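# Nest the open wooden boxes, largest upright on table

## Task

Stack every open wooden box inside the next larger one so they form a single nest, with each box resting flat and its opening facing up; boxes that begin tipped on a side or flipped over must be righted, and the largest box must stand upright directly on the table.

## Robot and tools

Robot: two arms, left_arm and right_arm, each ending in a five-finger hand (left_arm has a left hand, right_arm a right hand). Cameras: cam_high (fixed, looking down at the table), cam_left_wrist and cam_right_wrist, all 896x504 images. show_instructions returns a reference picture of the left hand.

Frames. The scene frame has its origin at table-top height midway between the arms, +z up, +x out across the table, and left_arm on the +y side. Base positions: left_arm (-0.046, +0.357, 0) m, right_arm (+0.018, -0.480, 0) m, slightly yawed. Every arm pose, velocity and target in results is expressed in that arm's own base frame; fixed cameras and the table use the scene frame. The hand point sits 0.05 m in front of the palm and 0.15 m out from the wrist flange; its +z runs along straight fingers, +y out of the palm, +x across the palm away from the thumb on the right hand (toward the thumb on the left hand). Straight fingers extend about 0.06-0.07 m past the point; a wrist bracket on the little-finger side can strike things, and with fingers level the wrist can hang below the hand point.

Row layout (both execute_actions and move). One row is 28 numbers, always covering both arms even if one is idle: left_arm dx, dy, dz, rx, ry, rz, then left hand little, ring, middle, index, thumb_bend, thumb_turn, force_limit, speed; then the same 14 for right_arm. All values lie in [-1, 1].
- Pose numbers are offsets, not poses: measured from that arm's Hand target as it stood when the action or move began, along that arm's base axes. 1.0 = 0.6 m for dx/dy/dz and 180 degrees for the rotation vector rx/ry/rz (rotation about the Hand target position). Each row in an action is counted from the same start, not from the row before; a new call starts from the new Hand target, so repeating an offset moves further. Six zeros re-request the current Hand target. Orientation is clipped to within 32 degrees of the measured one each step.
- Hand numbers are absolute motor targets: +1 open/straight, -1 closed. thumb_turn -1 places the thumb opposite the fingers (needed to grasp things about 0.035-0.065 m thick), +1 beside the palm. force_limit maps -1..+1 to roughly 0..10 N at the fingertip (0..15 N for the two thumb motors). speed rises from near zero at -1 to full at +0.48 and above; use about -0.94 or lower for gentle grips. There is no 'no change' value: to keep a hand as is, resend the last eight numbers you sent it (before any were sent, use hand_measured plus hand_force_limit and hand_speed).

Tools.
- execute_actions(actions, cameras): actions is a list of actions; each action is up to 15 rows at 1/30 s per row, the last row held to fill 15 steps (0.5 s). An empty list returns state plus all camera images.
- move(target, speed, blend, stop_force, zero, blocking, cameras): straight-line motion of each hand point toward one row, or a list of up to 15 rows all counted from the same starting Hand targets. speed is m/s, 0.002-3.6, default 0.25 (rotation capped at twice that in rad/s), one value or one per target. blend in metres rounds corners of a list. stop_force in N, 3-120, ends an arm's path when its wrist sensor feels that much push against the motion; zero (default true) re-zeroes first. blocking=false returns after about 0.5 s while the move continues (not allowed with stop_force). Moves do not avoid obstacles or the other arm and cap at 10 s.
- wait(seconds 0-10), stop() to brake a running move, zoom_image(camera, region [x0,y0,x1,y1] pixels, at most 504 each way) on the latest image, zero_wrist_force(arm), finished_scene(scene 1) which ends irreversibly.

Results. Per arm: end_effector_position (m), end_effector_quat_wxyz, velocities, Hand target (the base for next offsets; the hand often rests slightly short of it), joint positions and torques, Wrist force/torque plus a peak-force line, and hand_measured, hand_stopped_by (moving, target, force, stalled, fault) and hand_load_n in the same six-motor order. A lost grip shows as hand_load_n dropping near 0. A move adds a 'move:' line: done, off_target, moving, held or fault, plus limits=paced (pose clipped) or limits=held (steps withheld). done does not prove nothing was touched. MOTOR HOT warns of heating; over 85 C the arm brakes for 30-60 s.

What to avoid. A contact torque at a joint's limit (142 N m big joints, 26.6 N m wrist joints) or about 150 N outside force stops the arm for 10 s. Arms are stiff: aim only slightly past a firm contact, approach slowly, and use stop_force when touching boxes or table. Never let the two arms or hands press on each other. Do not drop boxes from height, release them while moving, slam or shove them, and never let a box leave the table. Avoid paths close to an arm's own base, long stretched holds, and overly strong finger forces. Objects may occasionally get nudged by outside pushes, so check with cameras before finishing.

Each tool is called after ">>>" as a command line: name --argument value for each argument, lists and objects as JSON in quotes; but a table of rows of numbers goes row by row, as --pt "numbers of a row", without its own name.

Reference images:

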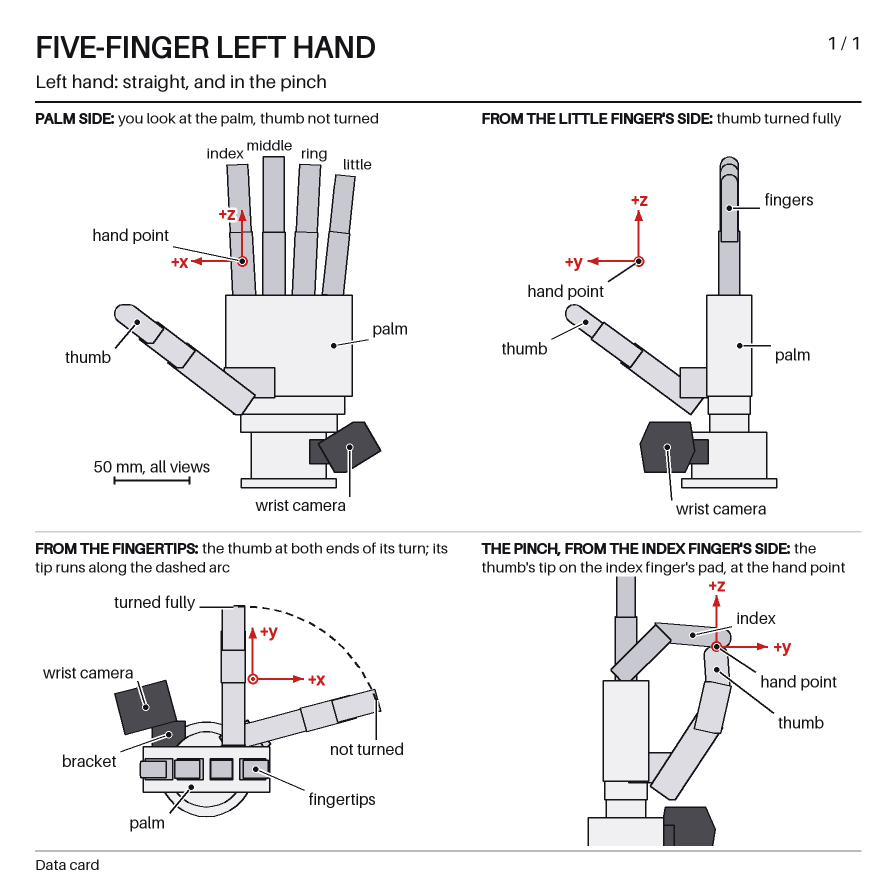

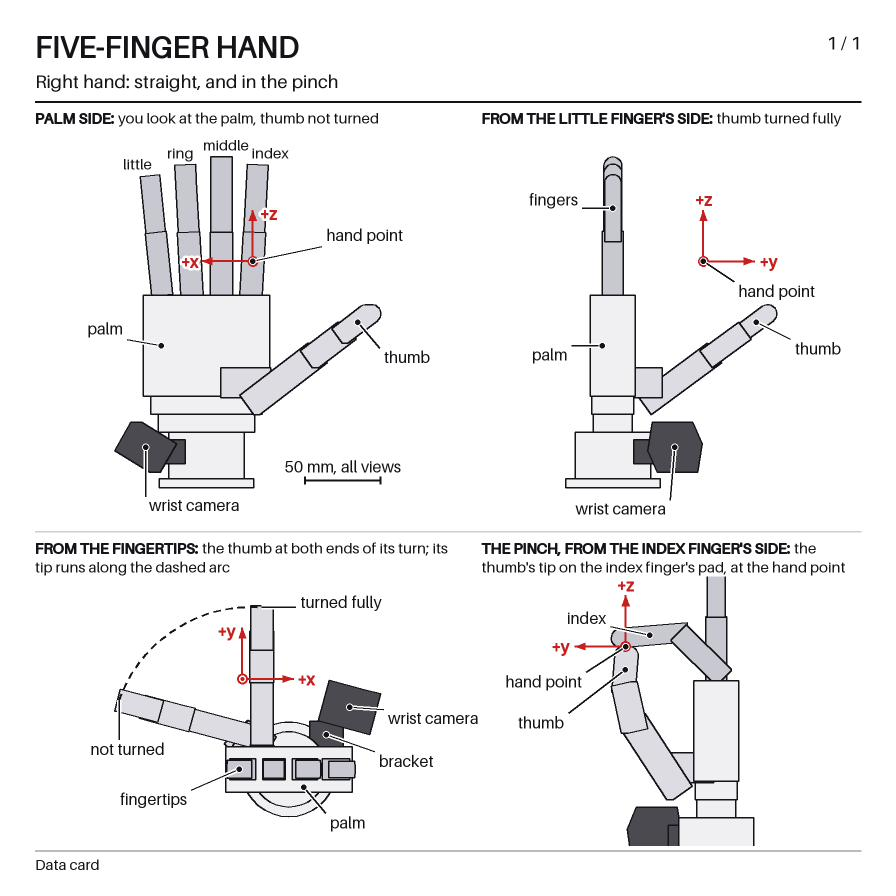

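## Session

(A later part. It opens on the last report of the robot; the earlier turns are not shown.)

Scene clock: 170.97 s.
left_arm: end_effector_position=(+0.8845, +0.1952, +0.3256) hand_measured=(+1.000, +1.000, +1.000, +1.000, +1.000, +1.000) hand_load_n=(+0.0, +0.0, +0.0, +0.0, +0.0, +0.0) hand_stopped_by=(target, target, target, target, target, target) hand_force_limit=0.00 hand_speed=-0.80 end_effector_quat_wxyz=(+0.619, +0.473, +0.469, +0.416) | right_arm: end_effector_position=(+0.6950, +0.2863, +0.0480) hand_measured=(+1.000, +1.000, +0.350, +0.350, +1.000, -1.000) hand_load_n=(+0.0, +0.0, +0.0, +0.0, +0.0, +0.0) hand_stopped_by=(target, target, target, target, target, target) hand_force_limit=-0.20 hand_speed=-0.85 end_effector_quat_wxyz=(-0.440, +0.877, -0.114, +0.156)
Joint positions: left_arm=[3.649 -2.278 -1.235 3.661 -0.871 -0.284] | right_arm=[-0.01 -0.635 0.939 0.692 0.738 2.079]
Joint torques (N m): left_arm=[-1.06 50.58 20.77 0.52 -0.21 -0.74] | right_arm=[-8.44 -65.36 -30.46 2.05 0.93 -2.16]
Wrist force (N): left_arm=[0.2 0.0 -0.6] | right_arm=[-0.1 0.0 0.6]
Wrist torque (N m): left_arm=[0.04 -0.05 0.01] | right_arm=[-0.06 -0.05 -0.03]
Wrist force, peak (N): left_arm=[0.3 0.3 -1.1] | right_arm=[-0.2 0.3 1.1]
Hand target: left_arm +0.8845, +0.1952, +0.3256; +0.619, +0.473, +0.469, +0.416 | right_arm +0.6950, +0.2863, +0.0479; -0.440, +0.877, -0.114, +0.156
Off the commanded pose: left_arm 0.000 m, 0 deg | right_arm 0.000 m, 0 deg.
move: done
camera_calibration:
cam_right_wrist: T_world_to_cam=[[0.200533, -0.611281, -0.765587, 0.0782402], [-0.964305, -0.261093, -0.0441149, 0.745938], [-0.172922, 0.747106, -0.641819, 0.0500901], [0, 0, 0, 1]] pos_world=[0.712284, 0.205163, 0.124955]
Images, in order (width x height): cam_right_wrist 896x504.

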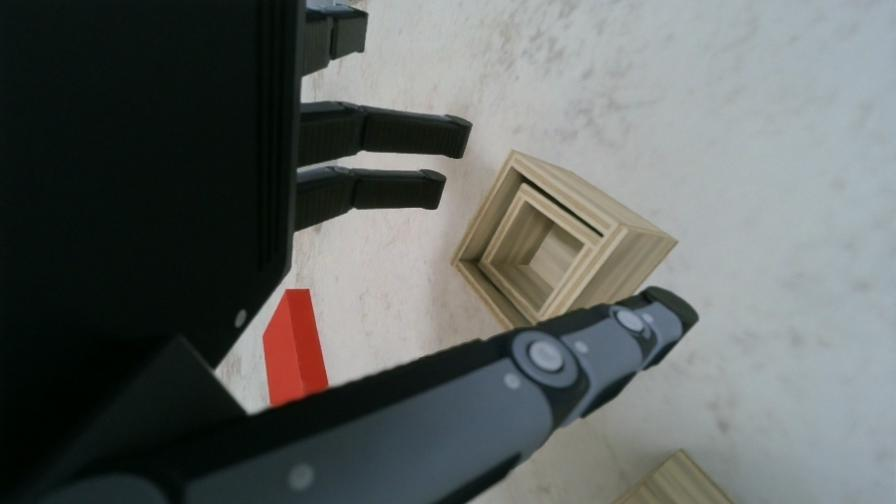

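>>> move --target '[0,0,0,0,0,0,1,1,1,1,1,1,0,-0.8,-0.0077,-0.01,-0.0057,0,0,0,1,1,0.35,0.35,1,-1,-0.2,-0.85]' --speed 0.05

>>> move --target '[0,0,0,0,0,0,1,1,1,1,1,1,0,-0.8,0,0,0,0,0,0,1,1,0.35,0.35,0.69,-1,-0.6,-0.8]' --speed 0.05 --cameras '["cam_right_wrist"]'

Scene clock: 174.63 s.
left_arm: end_effector_position=(+0.8845, +0.1952, +0.3256) hand_measured=(+1.000, +1.000, +1.000, +1.000, +1.000, +1.000) hand_load_n=(+0.0, +0.0, +0.0, +0.0, +0.0, +0.0) hand_stopped_by=(target, target, target, target, target, target) hand_force_limit=0.00 hand_speed=-0.80 end_effector_quat_wxyz=(+0.619, +0.473, +0.469, +0.416) | right_arm: end_effector_position=(+0.6904, +0.2801, +0.0445) hand_measured=(+1.000, +1.000, +0.350, +0.350, +1.000, -1.000) hand_load_n=(+0.0, +0.0, +0.0, +0.0, +0.0, +0.0) hand_stopped_by=(target, target, target, target, target, target) hand_force_limit=-0.20 hand_speed=-0.85 end_effector_quat_wxyz=(-0.440, +0.877, -0.114, +0.156)
Joint positions: left_arm=[3.649 -2.278 -1.235 3.661 -0.871 -0.284] | right_arm=[-0.02 -0.646 0.971 0.68 0.733 2.067]
Joint torques (N m): left_arm=[-0.28 50.17 21.83 0.57 -0.04 -0.73] | right_arm=[6.43 -50.96 -31.54 2.02 -1.72 1.78]
Wrist force (N): left_arm=[0.2 0.3 -0.8] | right_arm=[-0.2 0.3 0.7]
Wrist torque (N m): left_arm=[0.08 -0.06 0.00] | right_arm=[-0.01 -0.02 0.16]
Wrist force, peak (N): left_arm=[0.3 0.2 -1.1] | right_arm=[-0.3 -0.1 1.0]
Hand target: left_arm +0.8845, +0.1952, +0.3256; +0.619, +0.473, +0.469, +0.416 | right_arm +0.6904, +0.2803, +0.0445; -0.440, +0.877, -0.114, +0.156
Off the commanded pose: left_arm 0.000 m, 0 deg | right_arm 0.000 m, 0 deg.
move: done

Scene clock: 176.00 s.
left_arm: end_effector_position=(+0.8845, +0.1952, +0.3256) hand_measured=(+1.000, +1.000, +1.000, +1.000, +1.000, +1.000) hand_load_n=(+0.0, +0.0, +0.0, +0.0, +0.0, +0.0) hand_stopped_by=(target, target, target, target, target, target) hand_force_limit=0.00 hand_speed=-0.80 end_effector_quat_wxyz=(+0.619, +0.473, +0.469, +0.416) | right_arm: end_effector_position=(+0.6904, +0.2803, +0.0445) hand_measured=(+1.000, +1.000, +0.350, +0.350, +0.690, -1.000) hand_load_n=(+0.0, +0.0, +0.0, +0.0, +0.0, +0.0) hand_stopped_by=(target, target, target, target, target, target) hand_force_limit=-0.60 hand_speed=-0.80 end_effector_quat_wxyz=(-0.440, +0.877, -0.114, +0.156)
Joint positions: left_arm=[3.649 -2.278 -1.235 3.661 -0.871 -0.284] | right_arm=[-0.019 -0.646 0.971 0.68 0.733 2.067]
Joint torques (N m): left_arm=[-0.14 50.04 21.36 0.57 -0.29 -0.61] | right_arm=[10.11 -47.46 -31.58 3.6 0.85 2.39]
Wrist force (N): left_arm=[0.0 0.0 -0.8] | right_arm=[-0.2 0.3 0.8]
Wrist torque (N m): left_arm=[0.04 -0.03 0.01] | right_arm=[-0.01 -0.02 0.11]
Wrist force, peak (N): left_arm=[0.1 0.3 -1.1] | right_arm=[0.0 0.0 0.9]
Hand target: left_arm +0.8845, +0.1952, +0.3256; +0.619, +0.473, +0.469, +0.416 | right_arm +0.6904, +0.2803, +0.0445; -0.440, +0.877, -0.114, +0.156
Off the commanded pose: left_arm 0.000 m, 0 deg | right_arm 0.000 m, 0 deg.
move: done
camera_calibration:
cam_right_wrist: T_world_to_cam=[[0.200533, -0.611281, -0.765587, 0.0728919], [-0.964305, -0.261093, -0.0441149, 0.739786], [-0.172922, 0.747106, -0.641819, 0.0515951], [0, 0, 0, 1]] pos_world=[0.707684, 0.199163, 0.121555]
Images, in order (width x height): cam_right_wrist 896x504.

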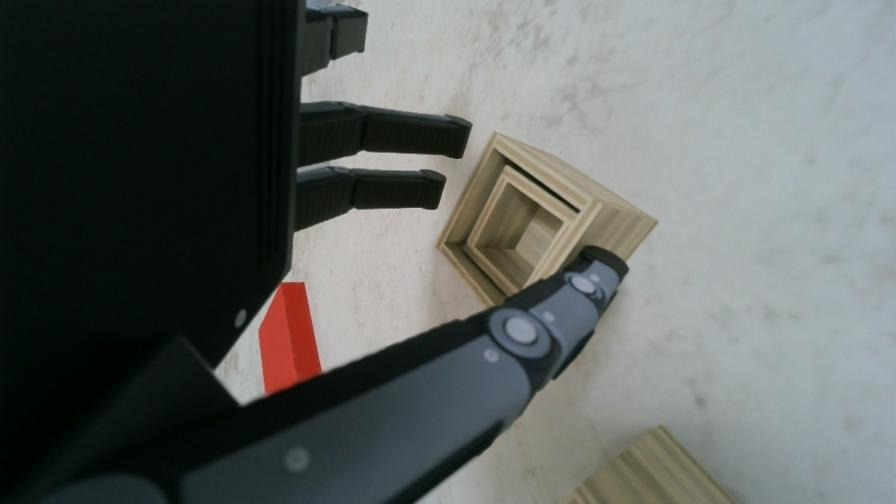

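>>> move --target '[0,0,0,0,0,0,1,1,1,1,1,1,0,-0.8,0,0,0,0,0,0,1,1,-0.4,-0.4,0.69,-1,-0.1,-0.92]' --speed 0.05 --cameras '["cam_right_wrist"]'

>>> zoom_image --camera "cam_right_wrist" --region '[430, 120, 730, 350]'

Scene clock: 178.03 s.
left_arm: end_effector_position=(+0.8845, +0.1952, +0.3256) hand_measured=(+1.000, +1.000, +1.000, +1.000, +1.000, +1.000) hand_load_n=(+0.0, +0.0, +0.0, +0.0, +0.0, +0.0) hand_stopped_by=(target, target, target, target, target, target) hand_force_limit=0.00 hand_speed=-0.80 end_effector_quat_wxyz=(+0.619, +0.473, +0.469, +0.416) | right_arm: end_effector_position=(+0.6904, +0.2803, +0.0445) hand_measured=(+1.000, +1.000, +0.076, +0.060, +0.692, -1.000) hand_load_n=(+0.0, +0.0, +3.5, +7.0, +8.5, -3.0) hand_stopped_by=(target, target, force, force, target, target) hand_force_limit=-0.10 hand_speed=-0.92 end_effector_quat_wxyz=(-0.440, +0.877, -0.114, +0.156)
Joint positions: left_arm=[3.649 -2.278 -1.235 3.661 -0.871 -0.284] | right_arm=[-0.019 -0.646 0.971 0.68 0.733 2.067]
Joint torques (N m): left_arm=[-0.62 51.18 21.86 0.63 -0.23 -0.92] | right_arm=[9.16 -47.86 -30.64 3.07 0.94 2.23]
Wrist force (N): left_arm=[0.2 0.0 -0.9] | right_arm=[-0.5 -3.1 -1.0]
Wrist torque (N m): left_arm=[0.05 -0.08 0.01] | right_arm=[-0.16 0.02 0.04]
Wrist force, peak (N): left_arm=[0.1 0.1 -1.1] | right_arm=[-0.6 -3.4 -1.0]
Hand target: left_arm +0.8845, +0.1952, +0.3256; +0.619, +0.473, +0.469, +0.416 | right_arm +0.6904, +0.2803, +0.0445; -0.440, +0.877, -0.114, +0.156
Off the commanded pose: left_arm 0.000 m, 0 deg | right_arm 0.000 m, 0 deg.
move: done
camera_calibration:
cam_right_wrist: T_world_to_cam=[[0.200587, -0.611249, -0.765597, 0.0728483], [-0.964276, -0.261202, -0.044099, 0.739785], [-0.17302, 0.747093, -0.641807, 0.0516652], [0, 0, 0, 1]] pos_world=[0.707684, 0.199163, 0.121555]
Images, in order (width x height): cam_right_wrist 896x504.

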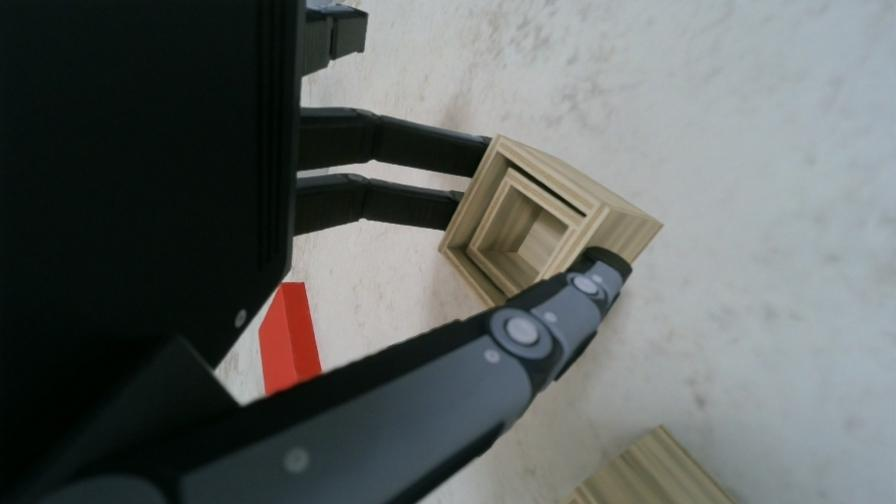

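Scaled by 1.680 from the camera's 896x504 image, which has a finer 1280x720 frame.

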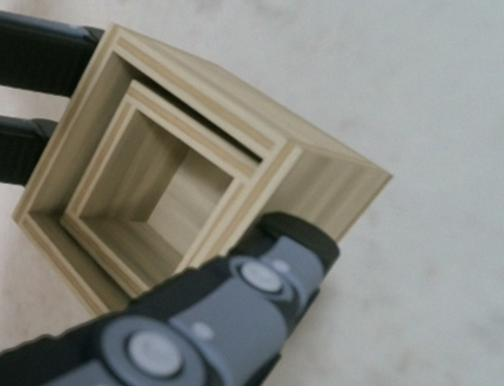

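>>> move --pt "0 0 0 0 0 0 1 1 1 1 1 1 0 -0.8 0 0 0.1083 0 0 0 1 1 -0.4 -0.4 0.69 -1 -0.1 -0.92" --pt "0 0 0 0 0 0 1 1 1 1 1 1 0 -0.8 -0.1315 -0.1063 0.1083 0 0 0 1 1 -0.4 -0.4 0.69 -1 -0.1 -0.92" --speed 0.12 --blend '[0.01,0]' --cameras '["cam_right_wrist"]'

>>> zoom_image --camera "cam_right_wrist" --region '[430, 110, 790, 370]'

Scene clock: 181.60 s.
left_arm: end_effector_position=(+0.8845, +0.1952, +0.3256) hand_measured=(+1.000, +1.000, +1.000, +1.000, +1.000, +1.000) hand_load_n=(+0.0, +0.0, +0.0, +0.0, +0.0, +0.0) hand_stopped_by=(target, target, target, target, target, target) hand_force_limit=0.00 hand_speed=-0.80 end_effector_quat_wxyz=(+0.619, +0.473, +0.469, +0.416) | right_arm: end_effector_position=(+0.6116, +0.2165, +0.1095) hand_measured=(+1.000, +1.000, +0.076, +0.060, +0.692, -1.000) hand_load_n=(+0.0, +0.0, +3.0, +6.0, +9.5, -2.5) hand_stopped_by=(target, target, force, force, target, target) hand_force_limit=-0.10 hand_speed=-0.92 end_effector_quat_wxyz=(-0.440, +0.877, -0.114, +0.156)
Joint positions: left_arm=[3.649 -2.278 -1.235 3.661 -0.871 -0.284] | right_arm=[-0.14 -0.9 1.287 0.742 0.675 1.905]
Joint torques (N m): left_arm=[0.02 51.8 22.07 0.47 -0.34 -0.68] | right_arm=[4.47 -49.09 -12.18 1.93 1.07 0.38]
Wrist force (N): left_arm=[0.2 0.1 -0.6] | right_arm=[0.4 0.7 1.0]
Wrist torque (N m): left_arm=[0.04 -0.04 0.01] | right_arm=[0.03 -0.16 0.00]
Wrist force, peak (N): left_arm=[0.4 0.2 -1.1] | right_arm=[-0.3 -3.4 -1.0]
Hand target: left_arm +0.8845, +0.1952, +0.3256; +0.619, +0.473, +0.469, +0.416 | right_arm +0.6115, +0.2165, +0.1095; -0.440, +0.877, -0.114, +0.156
Off the commanded pose: left_arm 0.000 m, 0 deg | right_arm 0.000 m, 0 deg.
move: done
camera_calibration:
cam_right_wrist: T_world_to_cam=[[0.200599, -0.611229, -0.76561, 0.0994128], [-0.964311, -0.261048, -0.0442521, 0.650032], [-0.172813, 0.747163, -0.641781, 0.127269], [0, 0, 0, 1]] pos_world=[0.628884, 0.135363, 0.186555]
Images, in order (width x height): cam_right_wrist 896x504.

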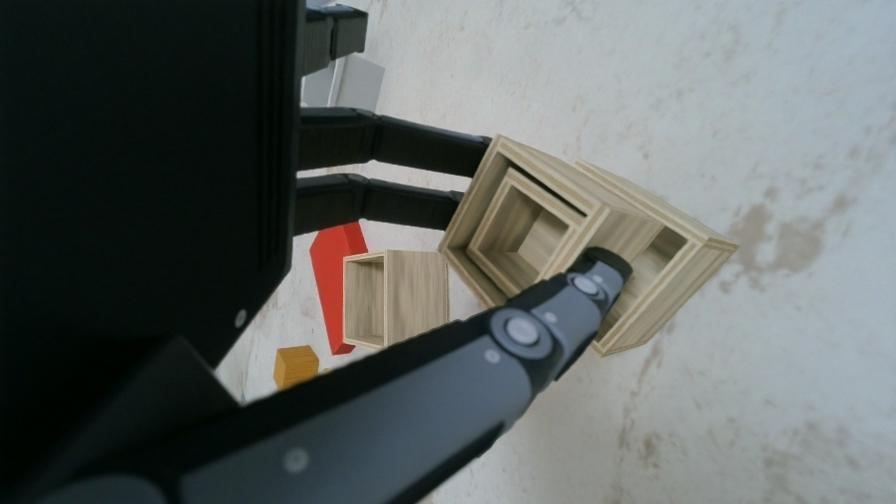

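Scaled by 1.400 from the camera's 896x504 image, which has a finer 1280x720 frame.

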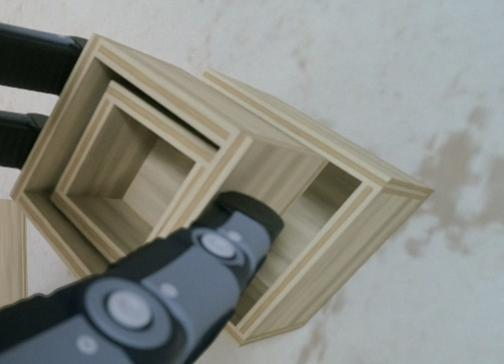

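>>> move --target '[0,0,0,0,0,0,1,1,1,1,1,1,0,-0.8,-0.0065,-0.002,-0.0117,0,0,0,1,1,-0.4,-0.4,0.69,-1,-0.1,-0.92]' --speed 0.06 --cameras '["cam_right_wrist"]'

>>> zoom_image --camera "cam_right_wrist" --region '[430, 110, 750, 370]'

Scene clock: 185.53 s.
left_arm: end_effector_position=(+0.8845, +0.1952, +0.3256) hand_measured=(+1.000, +1.000, +1.000, +1.000, +1.000, +1.000) hand_load_n=(+0.0, +0.0, +0.0, +0.0, +0.0, +0.0) hand_stopped_by=(target, target, target, target, target, target) hand_force_limit=0.00 hand_speed=-0.80 end_effector_quat_wxyz=(+0.619, +0.473, +0.469, +0.416) | right_arm: end_effector_position=(+0.6076, +0.2153, +0.1024) hand_measured=(+1.000, +1.000, +0.076, +0.060, +0.692, -1.000) hand_load_n=(+0.0, +0.0, +3.0, +6.0, +9.5, -2.5) hand_stopped_by=(target, target, force, force, target, target) hand_force_limit=-0.10 hand_speed=-0.92 end_effector_quat_wxyz=(-0.440, +0.877, -0.114, +0.156)
Joint positions: left_arm=[3.649 -2.278 -1.235 3.661 -0.871 -0.284] | right_arm=[-0.143 -0.902 1.312 0.723 0.674 1.9]
Joint torques (N m): left_arm=[-0.03 51.74 21.48 0.54 -0.18 -0.57] | right_arm=[-6.14 -55.17 -28.69 3.83 -3.04 -0.59]
Wrist force (N): left_arm=[0.3 0.2 -0.9] | right_arm=[0.5 0.5 0.7]
Wrist torque (N m): left_arm=[0.09 -0.07 0.01] | right_arm=[-0.01 -0.16 0.20]
Wrist force, peak (N): left_arm=[0.4 0.4 -1.1] | right_arm=[0.4 1.0 1.1]
Hand target: left_arm +0.8845, +0.1952, +0.3256; +0.619, +0.473, +0.469, +0.416 | right_arm +0.6076, +0.2153, +0.1025; -0.440, +0.877, -0.114, +0.156
Off the commanded pose: left_arm 0.000 m, 0 deg | right_arm 0.000 m, 0 deg.
move: done
camera_calibration:
cam_right_wrist: T_world_to_cam=[[0.200592, -0.611264, -0.765584, 0.0940707], [-0.964293, -0.261131, -0.0441616, 0.645434], [-0.172923, 0.747106, -0.641818, 0.122983], [0, 0, 0, 1]] pos_world=[0.624784, 0.134163, 0.179455]
Images, in order (width x height): cam_right_wrist 896x504.

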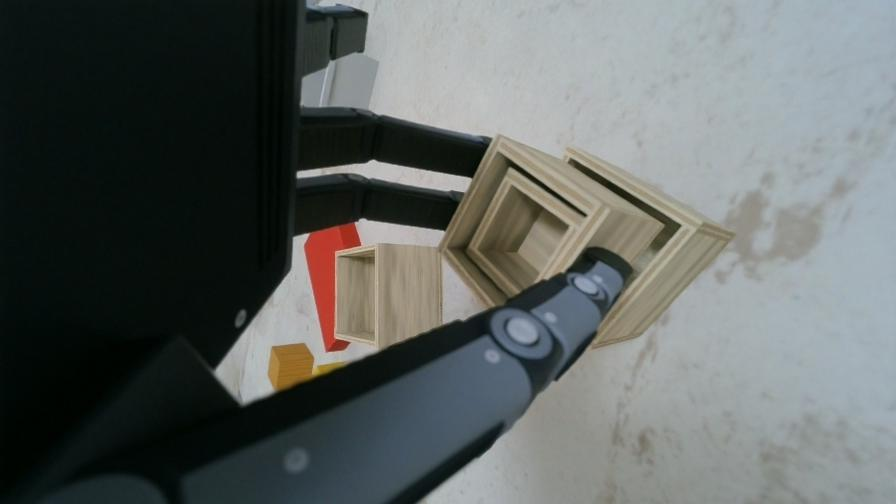

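Scaled by 1.575 from the camera's 896x504 image, which has a finer 1280x720 frame.

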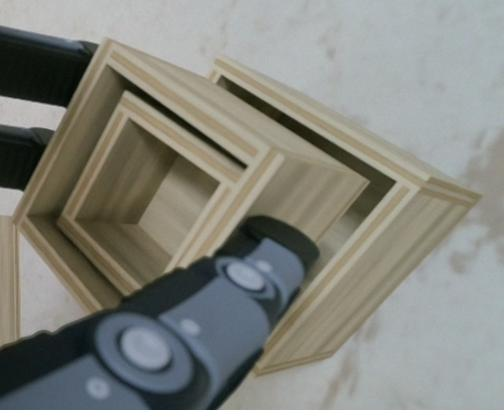

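>>> move --target '[0,0,0,0,0,0,1,1,1,1,1,1,0,-0.8,-0.0005,-0.0005,-0.022,0,0,0,1,1,-0.4,-0.4,0.69,-1,-0.1,-0.92]' --speed 0.025 --stop_force 3 --cameras '["cam_right_wrist"]'

>>> zoom_image --camera "cam_right_wrist" --region '[430, 110, 750, 370]'

Scene clock: 188.63 s.
left_arm: end_effector_position=(+0.8845, +0.1952, +0.3256) hand_measured=(+1.000, +1.000, +1.000, +1.000, +1.000, +1.000) hand_load_n=(+0.0, +0.0, +0.0, +0.0, +0.0, +0.0) hand_stopped_by=(target, target, target, target, target, target) hand_force_limit=0.00 hand_speed=-0.80 end_effector_quat_wxyz=(+0.619, +0.473, +0.469, +0.416) | right_arm: end_effector_position=(+0.6073, +0.2150, +0.0893) hand_measured=(+1.000, +1.000, +0.076, +0.060, +0.692, -1.000) hand_load_n=(+0.0, +0.0, +3.0, +6.5, +9.5, -2.5) hand_stopped_by=(target, target, force, force, target, target) hand_force_limit=-0.10 hand_speed=-0.92 end_effector_quat_wxyz=(-0.440, +0.877, -0.114, +0.156)
Joint positions: left_arm=[3.649 -2.278 -1.235 3.661 -0.871 -0.284] | right_arm=[-0.143 -0.89 1.326 0.697 0.673 1.899]
Joint torques (N m): left_arm=[-0.47 50.63 21.46 0.6 -0.25 -0.54] | right_arm=[-10.7 -58.2 -30.51 4.06 -3.15 0.76]
Wrist force (N): left_arm=[-0.2 0.1 -0.8] | right_arm=[0.1 0.4 0.7]
Wrist torque (N m): left_arm=[0.06 0.01 -0.01] | right_arm=[-0.02 -0.10 0.17]
Wrist force, peak (N): left_arm=[0.3 0.1 -1.2] | right_arm=[0.3 1.1 0.9]
Hand target: left_arm +0.8845, +0.1952, +0.3256; +0.619, +0.473, +0.469, +0.416 | right_arm +0.6073, +0.2150, +0.0893; -0.440, +0.877, -0.114, +0.156
Off the commanded pose: left_arm 0.000 m, 0 deg | right_arm 0.000 m, 0 deg.
move: done
camera_calibration:
cam_right_wrist: T_world_to_cam=[[0.200592, -0.611264, -0.765584, 0.0838983], [-0.964293, -0.261131, -0.0441616, 0.644584], [-0.172923, 0.747106, -0.641818, 0.114765], [0, 0, 0, 1]] pos_world=[0.624584, 0.133863, 0.166355]
Images, in order (width x height): cam_right_wrist 896x504.

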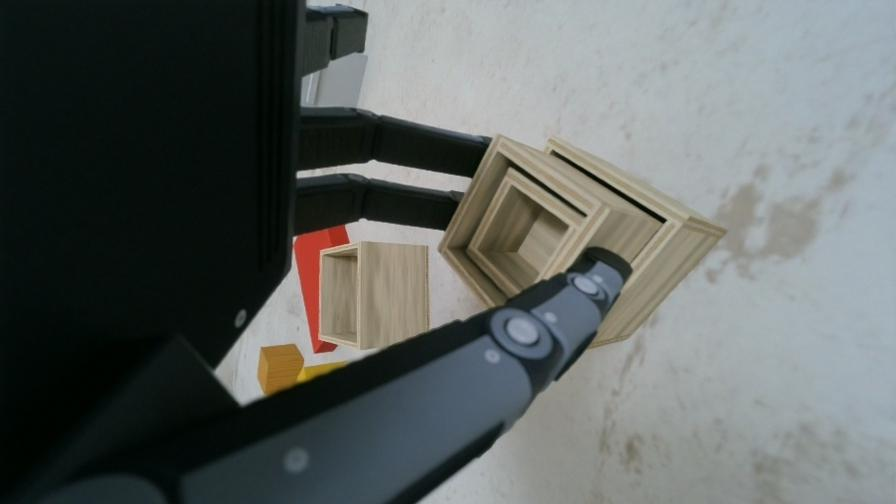

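Scaled by 1.575 from the camera's 896x504 image, which has a finer 1280x720 frame.

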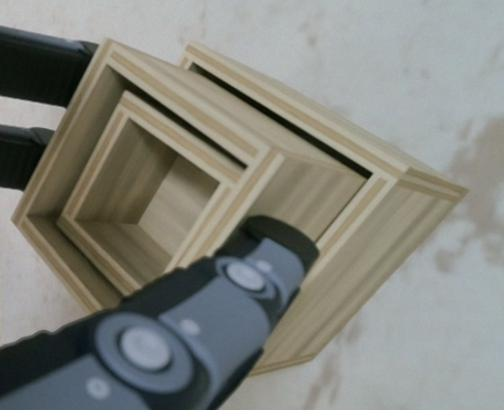

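>>> move --target '[0,0,0,0,0,0,1,1,1,1,1,1,0,-0.8,0,0,-0.032,0,0,0,1,1,-0.4,-0.4,0.69,-1,-0.1,-0.92]' --speed 0.025 --stop_force 3 --cameras '["cam_right_wrist"]'

>>> zoom_image --camera "cam_right_wrist" --region '[430, 110, 750, 370]'

Scene clock: 191.00 s.
left_arm: end_effector_position=(+0.8845, +0.1952, +0.3256) hand_measured=(+1.000, +1.000, +1.000, +1.000, +1.000, +1.000) hand_load_n=(+0.0, +0.0, +0.5, +0.0, +0.0, +0.0) hand_stopped_by=(target, target, target, target, target, target) hand_force_limit=0.00 hand_speed=-0.80 end_effector_quat_wxyz=(+0.619, +0.473, +0.469, +0.416) | right_arm: end_effector_position=(+0.6073, +0.2150, +0.0701) hand_measured=(+1.000, +1.000, +0.076, +0.060, +0.692, -1.000) hand_load_n=(+0.0, +0.0, +3.0, +6.5, +10.0, -2.5) hand_stopped_by=(target, target, force, force, target, target) hand_force_limit=-0.10 hand_speed=-0.92 end_effector_quat_wxyz=(-0.440, +0.877, -0.114, +0.156)
Joint positions: left_arm=[3.649 -2.278 -1.235 3.661 -0.871 -0.284] | right_arm=[-0.143 -0.869 1.345 0.658 0.673 1.899]
Joint torques (N m): left_arm=[-0.31 51.2 22.4 0.49 -0.09 -0.83] | right_arm=[-9.42 -57.43 -30.43 4.07 -2.33 1.97]
Wrist force (N): left_arm=[-0.1 0.2 -0.9] | right_arm=[0.4 0.8 0.7]
Wrist torque (N m): left_arm=[0.07 -0.02 -0.01] | right_arm=[0.04 -0.15 0.18]
Wrist force, peak (N): left_arm=[0.1 0.4 -1.1] | right_arm=[0.1 0.9 1.0]
Hand target: left_arm +0.8845, +0.1952, +0.3256; +0.619, +0.473, +0.469, +0.416 | right_arm +0.6073, +0.2150, +0.0701; -0.440, +0.877, -0.114, +0.156
Off the commanded pose: left_arm 0.000 m, 0 deg | right_arm 0.000 m, 0 deg.
move: done
camera_calibration:
cam_right_wrist: T_world_to_cam=[[0.200592, -0.611264, -0.765584, 0.0691991], [-0.964293, -0.261131, -0.0441616, 0.643736], [-0.172923, 0.747106, -0.641818, 0.102442], [0, 0, 0, 1]] pos_world=[0.624584, 0.133863, 0.147155]
Images, in order (width x height): cam_right_wrist 896x504.

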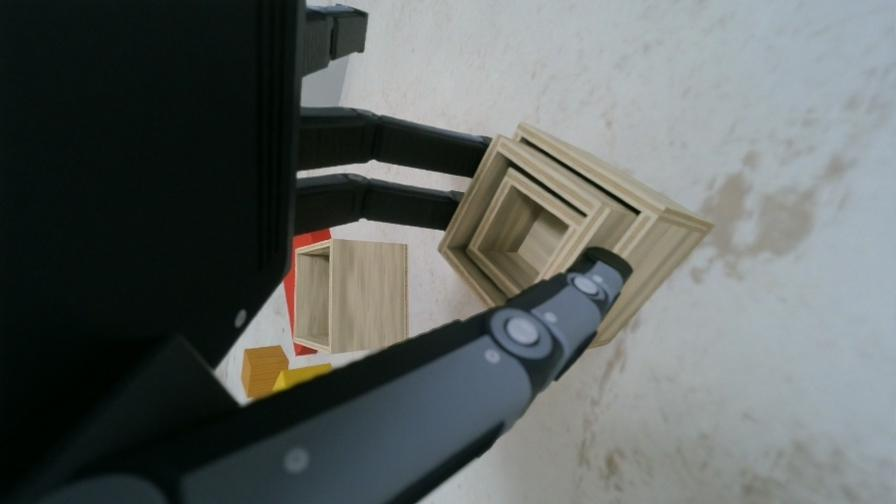

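Scaled by 1.575 from the camera's 896x504 image, which has a finer 1280x720 frame.

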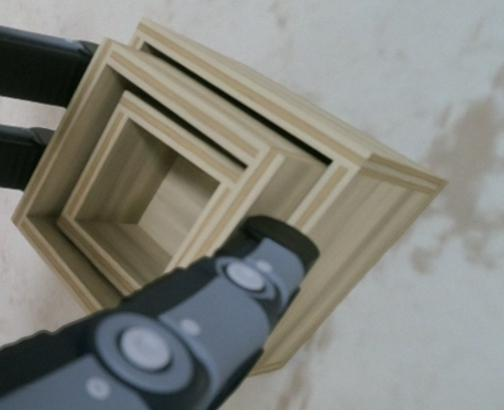

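>>> move --target '[0,0,0,0,0,0,1,1,1,1,1,1,0,-0.8,0,0,-0.0075,0,0,0,1,1,-0.4,-0.4,0.69,-1,-0.1,-0.92]' --speed 0.012 --stop_force 3

Scene clock: 192.63 s.
left_arm: end_effector_position=(+0.8845, +0.1952, +0.3256) hand_measured=(+1.000, +1.000, +1.000, +1.000, +1.000, +1.000) hand_load_n=(+0.0, +0.0, +0.0, +0.0, +0.0, +0.0) hand_stopped_by=(target, target, target, target, target, target) hand_force_limit=0.00 hand_speed=-0.80 end_effector_quat_wxyz=(+0.619, +0.473, +0.469, +0.416) | right_arm: end_effector_position=(+0.6074, +0.2150, +0.0683) hand_measured=(+1.000, +1.000, +0.076, +0.060, +0.692, -1.000) hand_load_n=(+0.0, +0.0, +3.0, +6.0, +10.0, -2.5) hand_stopped_by=(target, target, force, force, target, target) hand_force_limit=-0.10 hand_speed=-0.92 end_effector_quat_wxyz=(-0.440, +0.877, -0.114, +0.156)
Joint positions: left_arm=[3.649 -2.278 -1.235 3.661 -0.871 -0.284] | right_arm=[-0.143 -0.867 1.346 0.654 0.673 1.899]
Joint torques (N m): left_arm=[-1.56 51.22 21.77 0.62 -0.27 -0.75] | right_arm=[-8.73 -56.14 -28.67 3.95 -2.11 1.87]
Wrist force (N): left_arm=[0.1 0.3 -0.9] | right_arm=[1.2 -2.0 -1.0]
Wrist torque (N m): left_arm=[0.09 -0.05 -0.01] | right_arm=[0.03 -0.07 0.11]
Wrist force, peak (N): left_arm=[0.0 0.5 -1.1] | right_arm=[2.0 -5.5 -3.0]
Hand target: left_arm +0.8845, +0.1952, +0.3256; +0.619, +0.473, +0.469, +0.416 | right_arm +0.6074, +0.2150, +0.0683; -0.440, +0.877, -0.114, +0.156 (not the last commanded pose)
Off the commanded pose: left_arm 0.000 m, 0 deg | right_arm 0.003 m, 0 deg.
move: contact (right_arm)

>>> move --pt "0 0 0 0 0 0 1 1 1 1 1 1 0 -0.8 0 0 0.002 0 0 0 1 1 -0.4 -0.4 0.69 -1 -0.1 -0.92" --pt "0 0 0 0 0 0 1 1 1 1 1 1 0 -0.8 0 0 0.002 0 0 0 1 1 0.25 0.25 0.69 -1 -0.1 -0.75" --speed 0.05 --cameras '["cam_right_wrist"]'

>>> zoom_image --camera "cam_right_wrist" --region '[430, 110, 750, 370]'

Scene clock: 196.63 s.
left_arm: end_effector_position=(+0.8845, +0.1952, +0.3256) hand_measured=(+1.000, +1.000, +1.000, +1.000, +1.000, +1.000) hand_load_n=(+0.0, +0.0, +0.0, +0.0, +0.0, +0.0) hand_stopped_by=(target, target, target, target, target, target) hand_force_limit=0.00 hand_speed=-0.80 end_effector_quat_wxyz=(+0.619, +0.473, +0.469, +0.416) | right_arm: end_effector_position=(+0.6074, +0.2150, +0.0695) hand_measured=(+1.000, +1.000, +0.250, +0.250, +0.690, -1.000) hand_load_n=(+0.0, +0.0, +0.0, +0.0, +0.0, +0.5) hand_stopped_by=(target, target, target, target, target, target) hand_force_limit=-0.10 hand_speed=-0.75 end_effector_quat_wxyz=(-0.440, +0.877, -0.114, +0.156)
Joint positions: left_arm=[3.649 -2.278 -1.235 3.661 -0.871 -0.284] | right_arm=[-0.143 -0.868 1.345 0.656 0.673 1.899]
Joint torques (N m): left_arm=[-0.22 51.42 20.83 0.49 -0.24 -0.82] | right_arm=[-9.01 -53.65 -27.42 1.76 -2.03 1.95]
Wrist force (N): left_arm=[0.2 0.3 -0.9] | right_arm=[0.2 0.2 0.8]
Wrist torque (N m): left_arm=[0.09 -0.07 0.01] | right_arm=[-0.02 -0.11 0.16]
Wrist force, peak (N): left_arm=[0.3 0.1 -1.3] | right_arm=[1.5 -2.2 -0.8]
Hand target: left_arm +0.8845, +0.1952, +0.3256; +0.619, +0.473, +0.469, +0.416 | right_arm +0.6074, +0.2150, +0.0695; -0.440, +0.877, -0.114, +0.156
Off the commanded pose: left_arm 0.000 m, 0 deg | right_arm 0.000 m, 0 deg.
move: done
camera_calibration:
cam_right_wrist: T_world_to_cam=[[0.200795, -0.611301, -0.765502, 0.0685855], [-0.964287, -0.261107, -0.0444271, 0.643839], [-0.17272, 0.747084, -0.641898, 0.101962], [0, 0, 0, 1]] pos_world=[0.624684, 0.133863, 0.146555]
Images, in order (width x height): cam_right_wrist 896x504.

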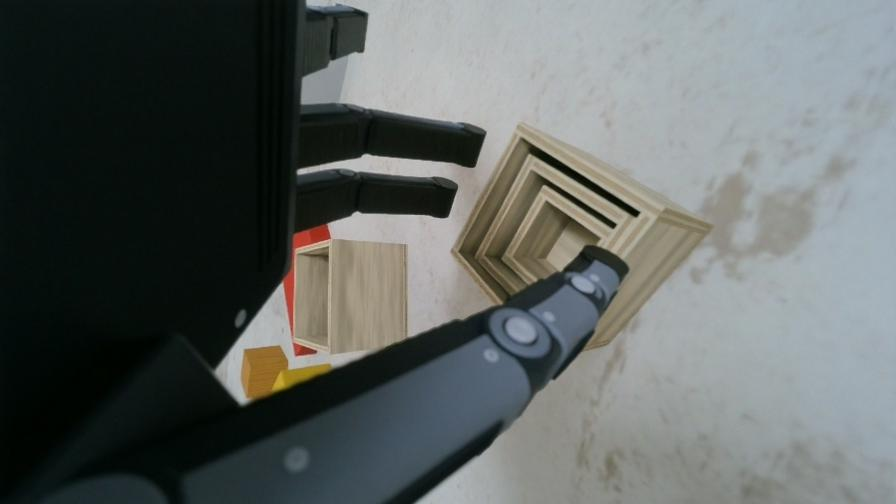

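Scaled by 1.575 from the camera's 896x504 image, which has a finer 1280x720 frame.

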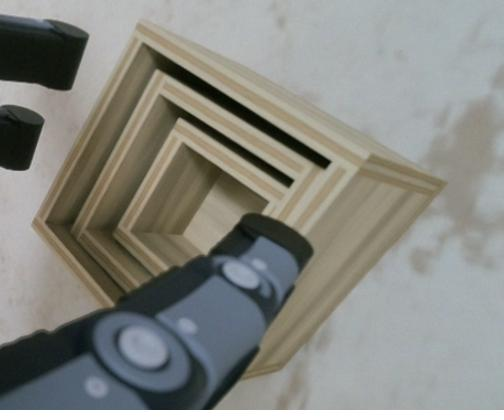

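>>> move --pt "0 0 0 0 0 0 1 1 1 1 1 1 0 -0.8 0 0 0.05 0 0 0 1 1 0.25 0.25 0.69 -1 -0.1 -0.75" --pt "0 0 0 0 0 0 1 1 1 1 1 1 0 -0.8 -0.0042 -0.0088 0.05 0 0 -0.01 1 1 0.45 0.45 1 -1 -0.1 0" --pt "0 0 0 0 0 0 1 1 1 1 1 1 0 -0.8 -0.0042 -0.0088 -0.025 0 0 -0.01 1 1 0.45 0.45 1 -1 -0.1 0" --speed 0.1 --cameras '["cam_right_wrist"]'

>>> zoom_image --camera "cam_right_wrist" --region '[400, 90, 720, 350]'

Scene clock: 204.87 s.
left_arm: end_effector_position=(+0.8845, +0.1952, +0.3256) hand_measured=(+1.000, +1.000, +1.000, +1.000, +1.000, +1.000) hand_load_n=(+0.0, +0.0, +0.0, +0.0, +0.0, +0.0) hand_stopped_by=(target, target, target, target, target, target) hand_force_limit=0.00 hand_speed=-0.80 end_effector_quat_wxyz=(+0.619, +0.473, +0.469, +0.416) | right_arm: end_effector_position=(+0.6048, +0.2097, +0.0544) hand_measured=(+1.000, +1.000, +0.450, +0.450, +1.000, -1.000) hand_load_n=(+0.0, +0.0, +0.0, +0.0, +0.0, +0.0) hand_stopped_by=(target, target, target, target, target, target) hand_force_limit=-0.10 hand_speed=0.00 end_effector_quat_wxyz=(-0.437, +0.875, -0.128, +0.162)
Joint positions: left_arm=[3.649 -2.278 -1.235 3.661 -0.871 -0.284] | right_arm=[-0.152 -0.873 1.391 0.59 0.683 1.932]
Joint torques (N m): left_arm=[-0.51 51.59 21.92 0.59 -0.39 -0.83] | right_arm=[3.01 -51.54 -30.06 2.66 -0.82 2.28]
Wrist force (N): left_arm=[0.1 0.1 -0.9] | right_arm=[0.1 0.4 0.5]
Wrist torque (N m): left_arm=[0.06 -0.05 0.00] | right_arm=[0.03 -0.09 0.11]
Wrist force, peak (N): left_arm=[0.3 0.5 -1.2] | right_arm=[0.0 1.3 1.3]
Hand target: left_arm +0.8845, +0.1952, +0.3256; +0.619, +0.473, +0.469, +0.416 | right_arm +0.6049, +0.2097, +0.0545; -0.437, +0.875, -0.128, +0.163
Off the commanded pose: left_arm 0.000 m, 0 deg | right_arm 0.000 m, 0 deg.
move: done
camera_calibration:
cam_right_wrist: T_world_to_cam=[[0.18139, -0.617224, -0.765593, 0.0673073], [-0.971996, -0.230801, -0.0442201, 0.637524], [-0.149406, 0.752174, -0.641804, 0.0806072], [0, 0, 0, 1]] pos_world=[0.619505, 0.128054, 0.131455]
Images, in order (width x height): cam_right_wrist 896x504.

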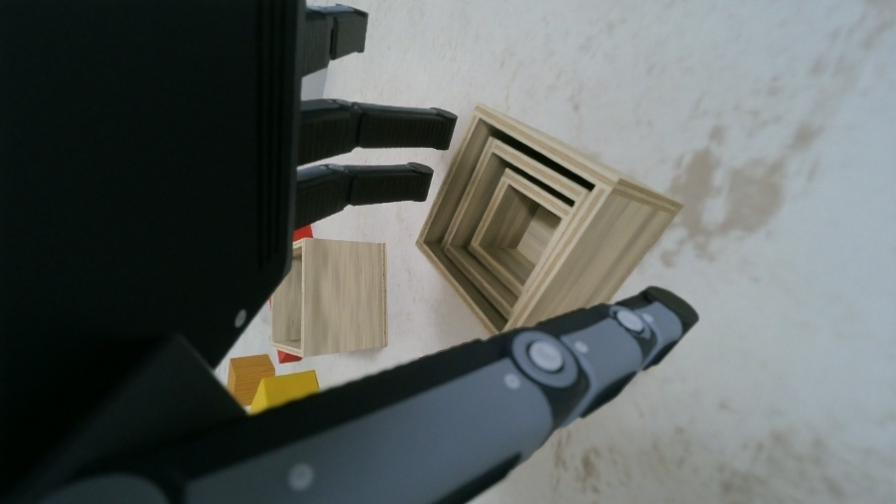

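Scaled by 1.575 from the camera's 896x504 image, which has a finer 1280x720 frame.

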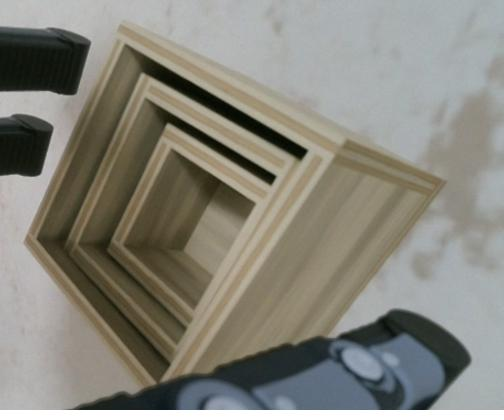

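>>> move --target '[0,0,0,0,0,0,1,1,1,1,1,1,0,-0.8,0,0,0,0,0,0,1,1,0.45,0.45,0.69,-1,-0.6,-0.8]' --speed 0.05

>>> move --target '[0,0,0,0,0,0,1,1,1,1,1,1,0,-0.8,0,0,0,0,0,0,1,1,-0.3,-0.3,0.69,-1,0.1,-0.92]' --speed 0.05 --cameras '["cam_right_wrist"]'

>>> zoom_image --camera "cam_right_wrist" --region '[400, 90, 720, 350]'

Scene clock: 207.43 s.
left_arm: end_effector_position=(+0.8845, +0.1952, +0.3256) hand_measured=(+1.000, +1.000, +1.000, +1.000, +1.000, +1.000) hand_load_n=(+0.0, +0.0, +0.0, +0.0, +0.5, +0.0) hand_stopped_by=(target, target, target, target, target, target) hand_force_limit=0.00 hand_speed=-0.80 end_effector_quat_wxyz=(+0.619, +0.473, +0.469, +0.416) | right_arm: end_effector_position=(+0.6049, +0.2097, +0.0545) hand_measured=(+1.000, +1.000, +0.450, +0.450, +0.690, -1.000) hand_load_n=(+0.0, -0.5, +0.0, +0.0, +0.0, +0.5) hand_stopped_by=(target, target, target, target, target, target) hand_force_limit=-0.60 hand_speed=-0.80 end_effector_quat_wxyz=(-0.437, +0.875, -0.128, +0.163)
Joint positions: left_arm=[3.649 -2.278 -1.235 3.661 -0.871 -0.284] | right_arm=[-0.152 -0.873 1.391 0.59 0.683 1.932]
Joint torques (N m): left_arm=[-0.45 51.37 22.63 0.51 -0.1 -0.78] | right_arm=[2.13 -57.18 -29.17 -0.42 0.54 2.25]
Wrist force (N): left_arm=[0.4 0.2 -1.0] | right_arm=[0.0 0.4 0.5]
Wrist torque (N m): left_arm=[0.09 -0.10 0.02] | right_arm=[0.03 -0.08 0.09]
Wrist force, peak (N): left_arm=[0.4 0.6 -1.1] | right_arm=[0.1 0.3 1.1]
Hand target: left_arm +0.8845, +0.1952, +0.3256; +0.619, +0.473, +0.469, +0.416 | right_arm +0.6049, +0.2097, +0.0545; -0.437, +0.875, -0.128, +0.163
Off the commanded pose: left_arm 0.000 m, 0 deg | right_arm 0.000 m, 0 deg.
move: done

Scene clock: 208.70 s.
left_arm: end_effector_position=(+0.8845, +0.1952, +0.3256) hand_measured=(+1.000, +1.000, +1.000, +1.000, +1.000, +1.000) hand_load_n=(+0.0, +0.0, +0.0, +0.0, +0.0, +0.0) hand_stopped_by=(target, target, target, target, target, target) hand_force_limit=0.00 hand_speed=-0.80 end_effector_quat_wxyz=(+0.619, +0.473, +0.469, +0.416) | right_arm: end_effector_position=(+0.6049, +0.2097, +0.0545) hand_measured=(+1.000, +1.000, +0.234, +0.228, +0.692, -1.000) hand_load_n=(+0.0, +0.0, +3.5, +6.0, +7.5, -1.5) hand_stopped_by=(target, target, force, force, target, target) hand_force_limit=0.10 hand_speed=-0.92 end_effector_quat_wxyz=(-0.437, +0.875, -0.128, +0.163)
Joint positions: left_arm=[3.649 -2.278 -1.235 3.661 -0.871 -0.284] | right_arm=[-0.152 -0.873 1.39 0.59 0.683 1.932]
Joint torques (N m): left_arm=[-0.75 50.85 22.02 0.57 -0.25 -0.86] | right_arm=[0.93 -53.93 -28.29 -0.04 0.6 2.25]
Wrist force (N): left_arm=[0.2 -0.1 -1.0] | right_arm=[0.1 -3.4 -1.0]
Wrist torque (N m): left_arm=[0.05 -0.07 0.01] | right_arm=[-0.15 -0.09 0.05]
Wrist force, peak (N): left_arm=[0.2 0.3 -1.1] | right_arm=[0.1 -3.7 -0.7]
Hand target: left_arm +0.8845, +0.1952, +0.3256; +0.619, +0.473, +0.469, +0.416 | right_arm +0.6049, +0.2097, +0.0545; -0.437, +0.875, -0.128, +0.163
Off the commanded pose: left_arm 0.000 m, 0 deg | right_arm 0.000 m, 0 deg.
move: done
camera_calibration:
cam_right_wrist: T_world_to_cam=[[0.181496, -0.617287, -0.765517, 0.0672979], [-0.972007, -0.230715, -0.0444121, 0.637647], [-0.149201, 0.752148, -0.641881, 0.0805733], [0, 0, 0, 1]] pos_world=[0.619605, 0.128054, 0.131555]
Images, in order (width x height): cam_right_wrist 896x504.

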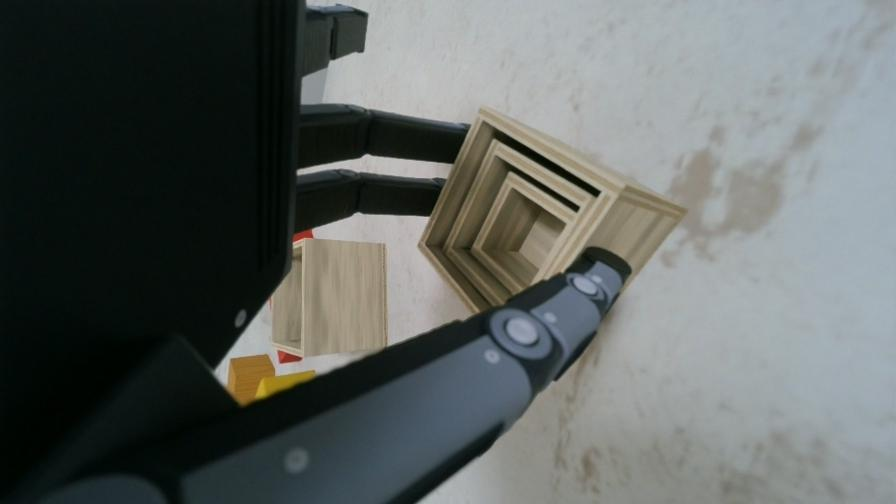

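Scaled by 1.575 from the camera's 896x504 image, which has a finer 1280x720 frame.

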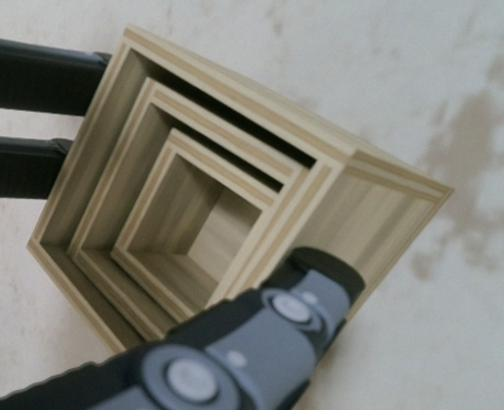

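>>> move --pt "0 0 0 0 0 0 1 1 1 1 1 1 0 -0.8 0 0 0.025 0 0 0 1 1 -0.3 -0.3 0.69 -1 0.1 -0.92" --pt "0 0 0 0 0 0 1 1 1 1 1 1 0 -0.8 0 0 0.165 0 0 0 1 1 -0.3 -0.3 0.69 -1 0.1 -0.92" --pt "0 0 0 0 0 0 1 1 1 1 1 1 0 -0.8 -0.1398 0.2655 0.165 0 0 0.2167 1 1 -0.3 -0.3 0.69 -1 0.1 -0.92" --speed '[0.06,0.12,0.2]' --blend '[0.005,0.03,0]' --cameras '["cam_right_wrist","cam_high"]'

Scene clock: 214.87 s.
left_arm: end_effector_position=(+0.8845, +0.1952, +0.3256) hand_measured=(+1.000, +1.000, +1.000, +1.000, +1.000, +1.000) hand_load_n=(+0.0, -0.5, +0.0, +0.0, +0.0, +0.0) hand_stopped_by=(target, target, target, target, target, target) hand_force_limit=0.00 hand_speed=-0.80 end_effector_quat_wxyz=(+0.619, +0.473, +0.469, +0.416) | right_arm: end_effector_position=(+0.5211, +0.3690, +0.1534) hand_measured=(+1.000, +1.000, +0.234, +0.228, +0.692, -1.000) hand_load_n=(+0.0, +0.0, +3.0, +5.0, +9.0, -0.5) hand_stopped_by=(target, target, force, force, target, target) hand_force_limit=0.10 hand_speed=-0.92 end_effector_quat_wxyz=(-0.466, +0.868, +0.172, +0.007)
Joint positions: left_arm=[3.649 -2.278 -1.235 3.661 -0.871 -0.284] | right_arm=[0.124 -0.745 1.029 1.368 0.603 1.261]
Joint torques (N m): left_arm=[-1.08 52.49 22 0.65 -0.07 -0.89] | right_arm=[-2.04 -59.6 -5.54 3.15 -1.9 -1.17]
Wrist force (N): left_arm=[0.2 0.0 -1.0] | right_arm=[0.5 0.8 1.1]
Wrist torque (N m): left_arm=[0.05 -0.06 0.01] | right_arm=[-0.02 -0.15 0.03]
Wrist force, peak (N): left_arm=[0.3 0.2 -1.3] | right_arm=[-0.1 -3.5 -1.3]
Hand target: left_arm +0.8845, +0.1952, +0.3256; +0.619, +0.473, +0.469, +0.416 | right_arm +0.5210, +0.3690, +0.1535; -0.466, +0.868, +0.172, +0.007
Off the commanded pose: left_arm 0.000 m, 0 deg | right_arm 0.000 m, 0 deg.
move: done
camera_calibration:
cam_right_wrist: T_world_to_cam=[[0.529536, -0.365595, -0.765462, -0.0176623], [-0.61022, -0.79099, -0.0443537, 0.615487], [-0.589257, 0.490587, -0.641951, 0.337527], [0, 0, 0, 1]] pos_world=[0.583826, 0.3148, 0.230455]
Images, in order (width x height): cam_high 896x504, cam_right_wrist 896x504.

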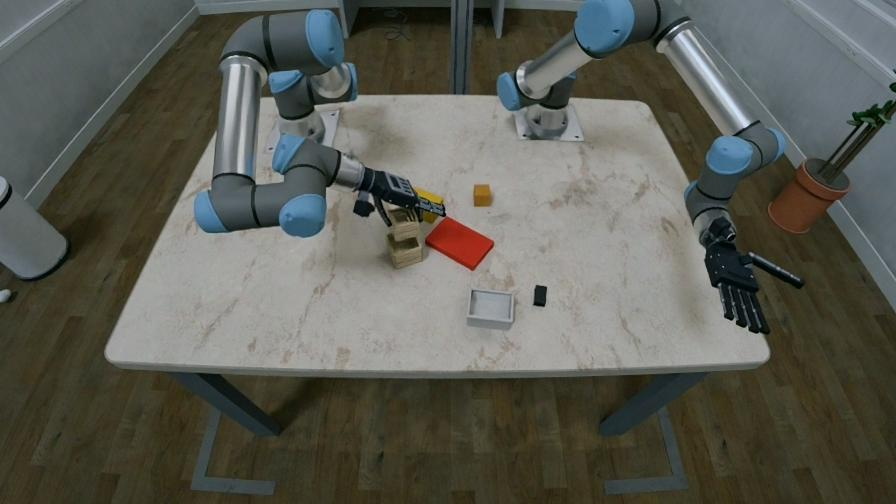

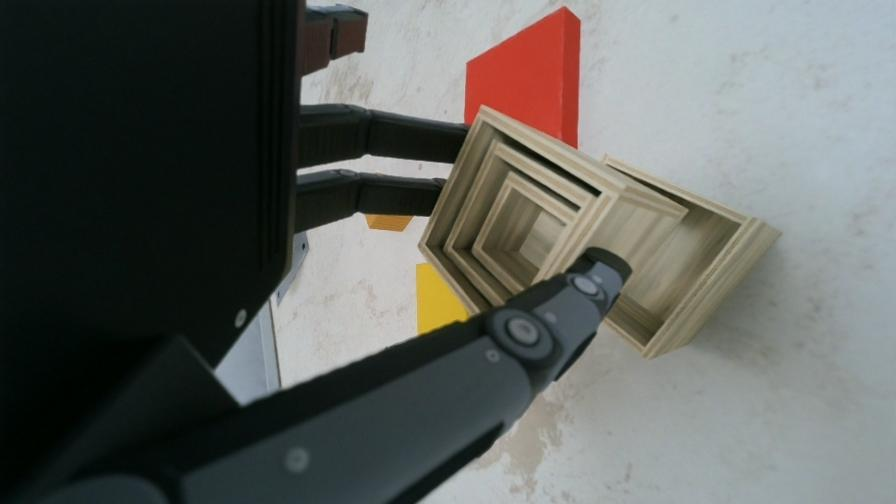

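>>> zoom_image --camera "cam_right_wrist" --region '[560, 130, 800, 370]'

>>> zoom_image --camera "cam_right_wrist" --region '[410, 95, 650, 335]'

Scaled by 2.100 from the camera's 896x504 image, which has a finer 1280x720 frame.

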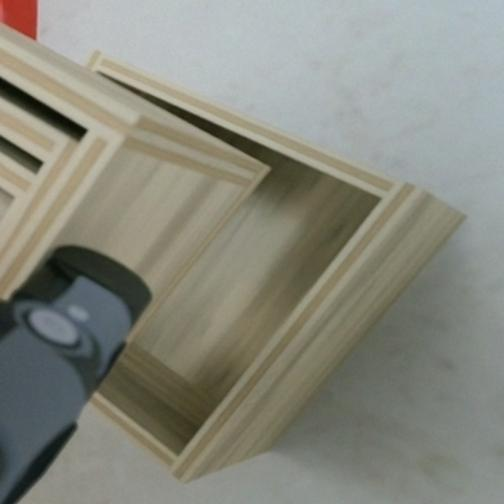

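Scaled by 2.100 from the camera's 896x504 image, which has a finer 1280x720 frame.

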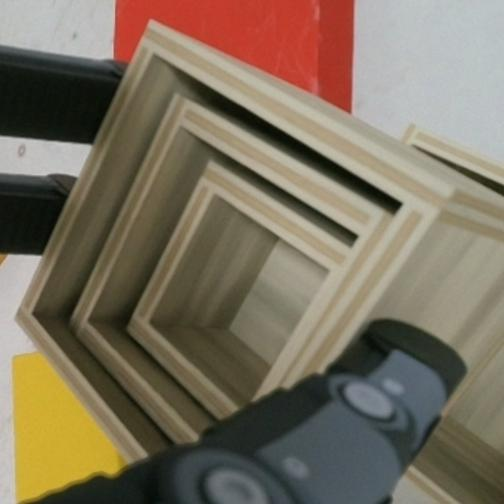

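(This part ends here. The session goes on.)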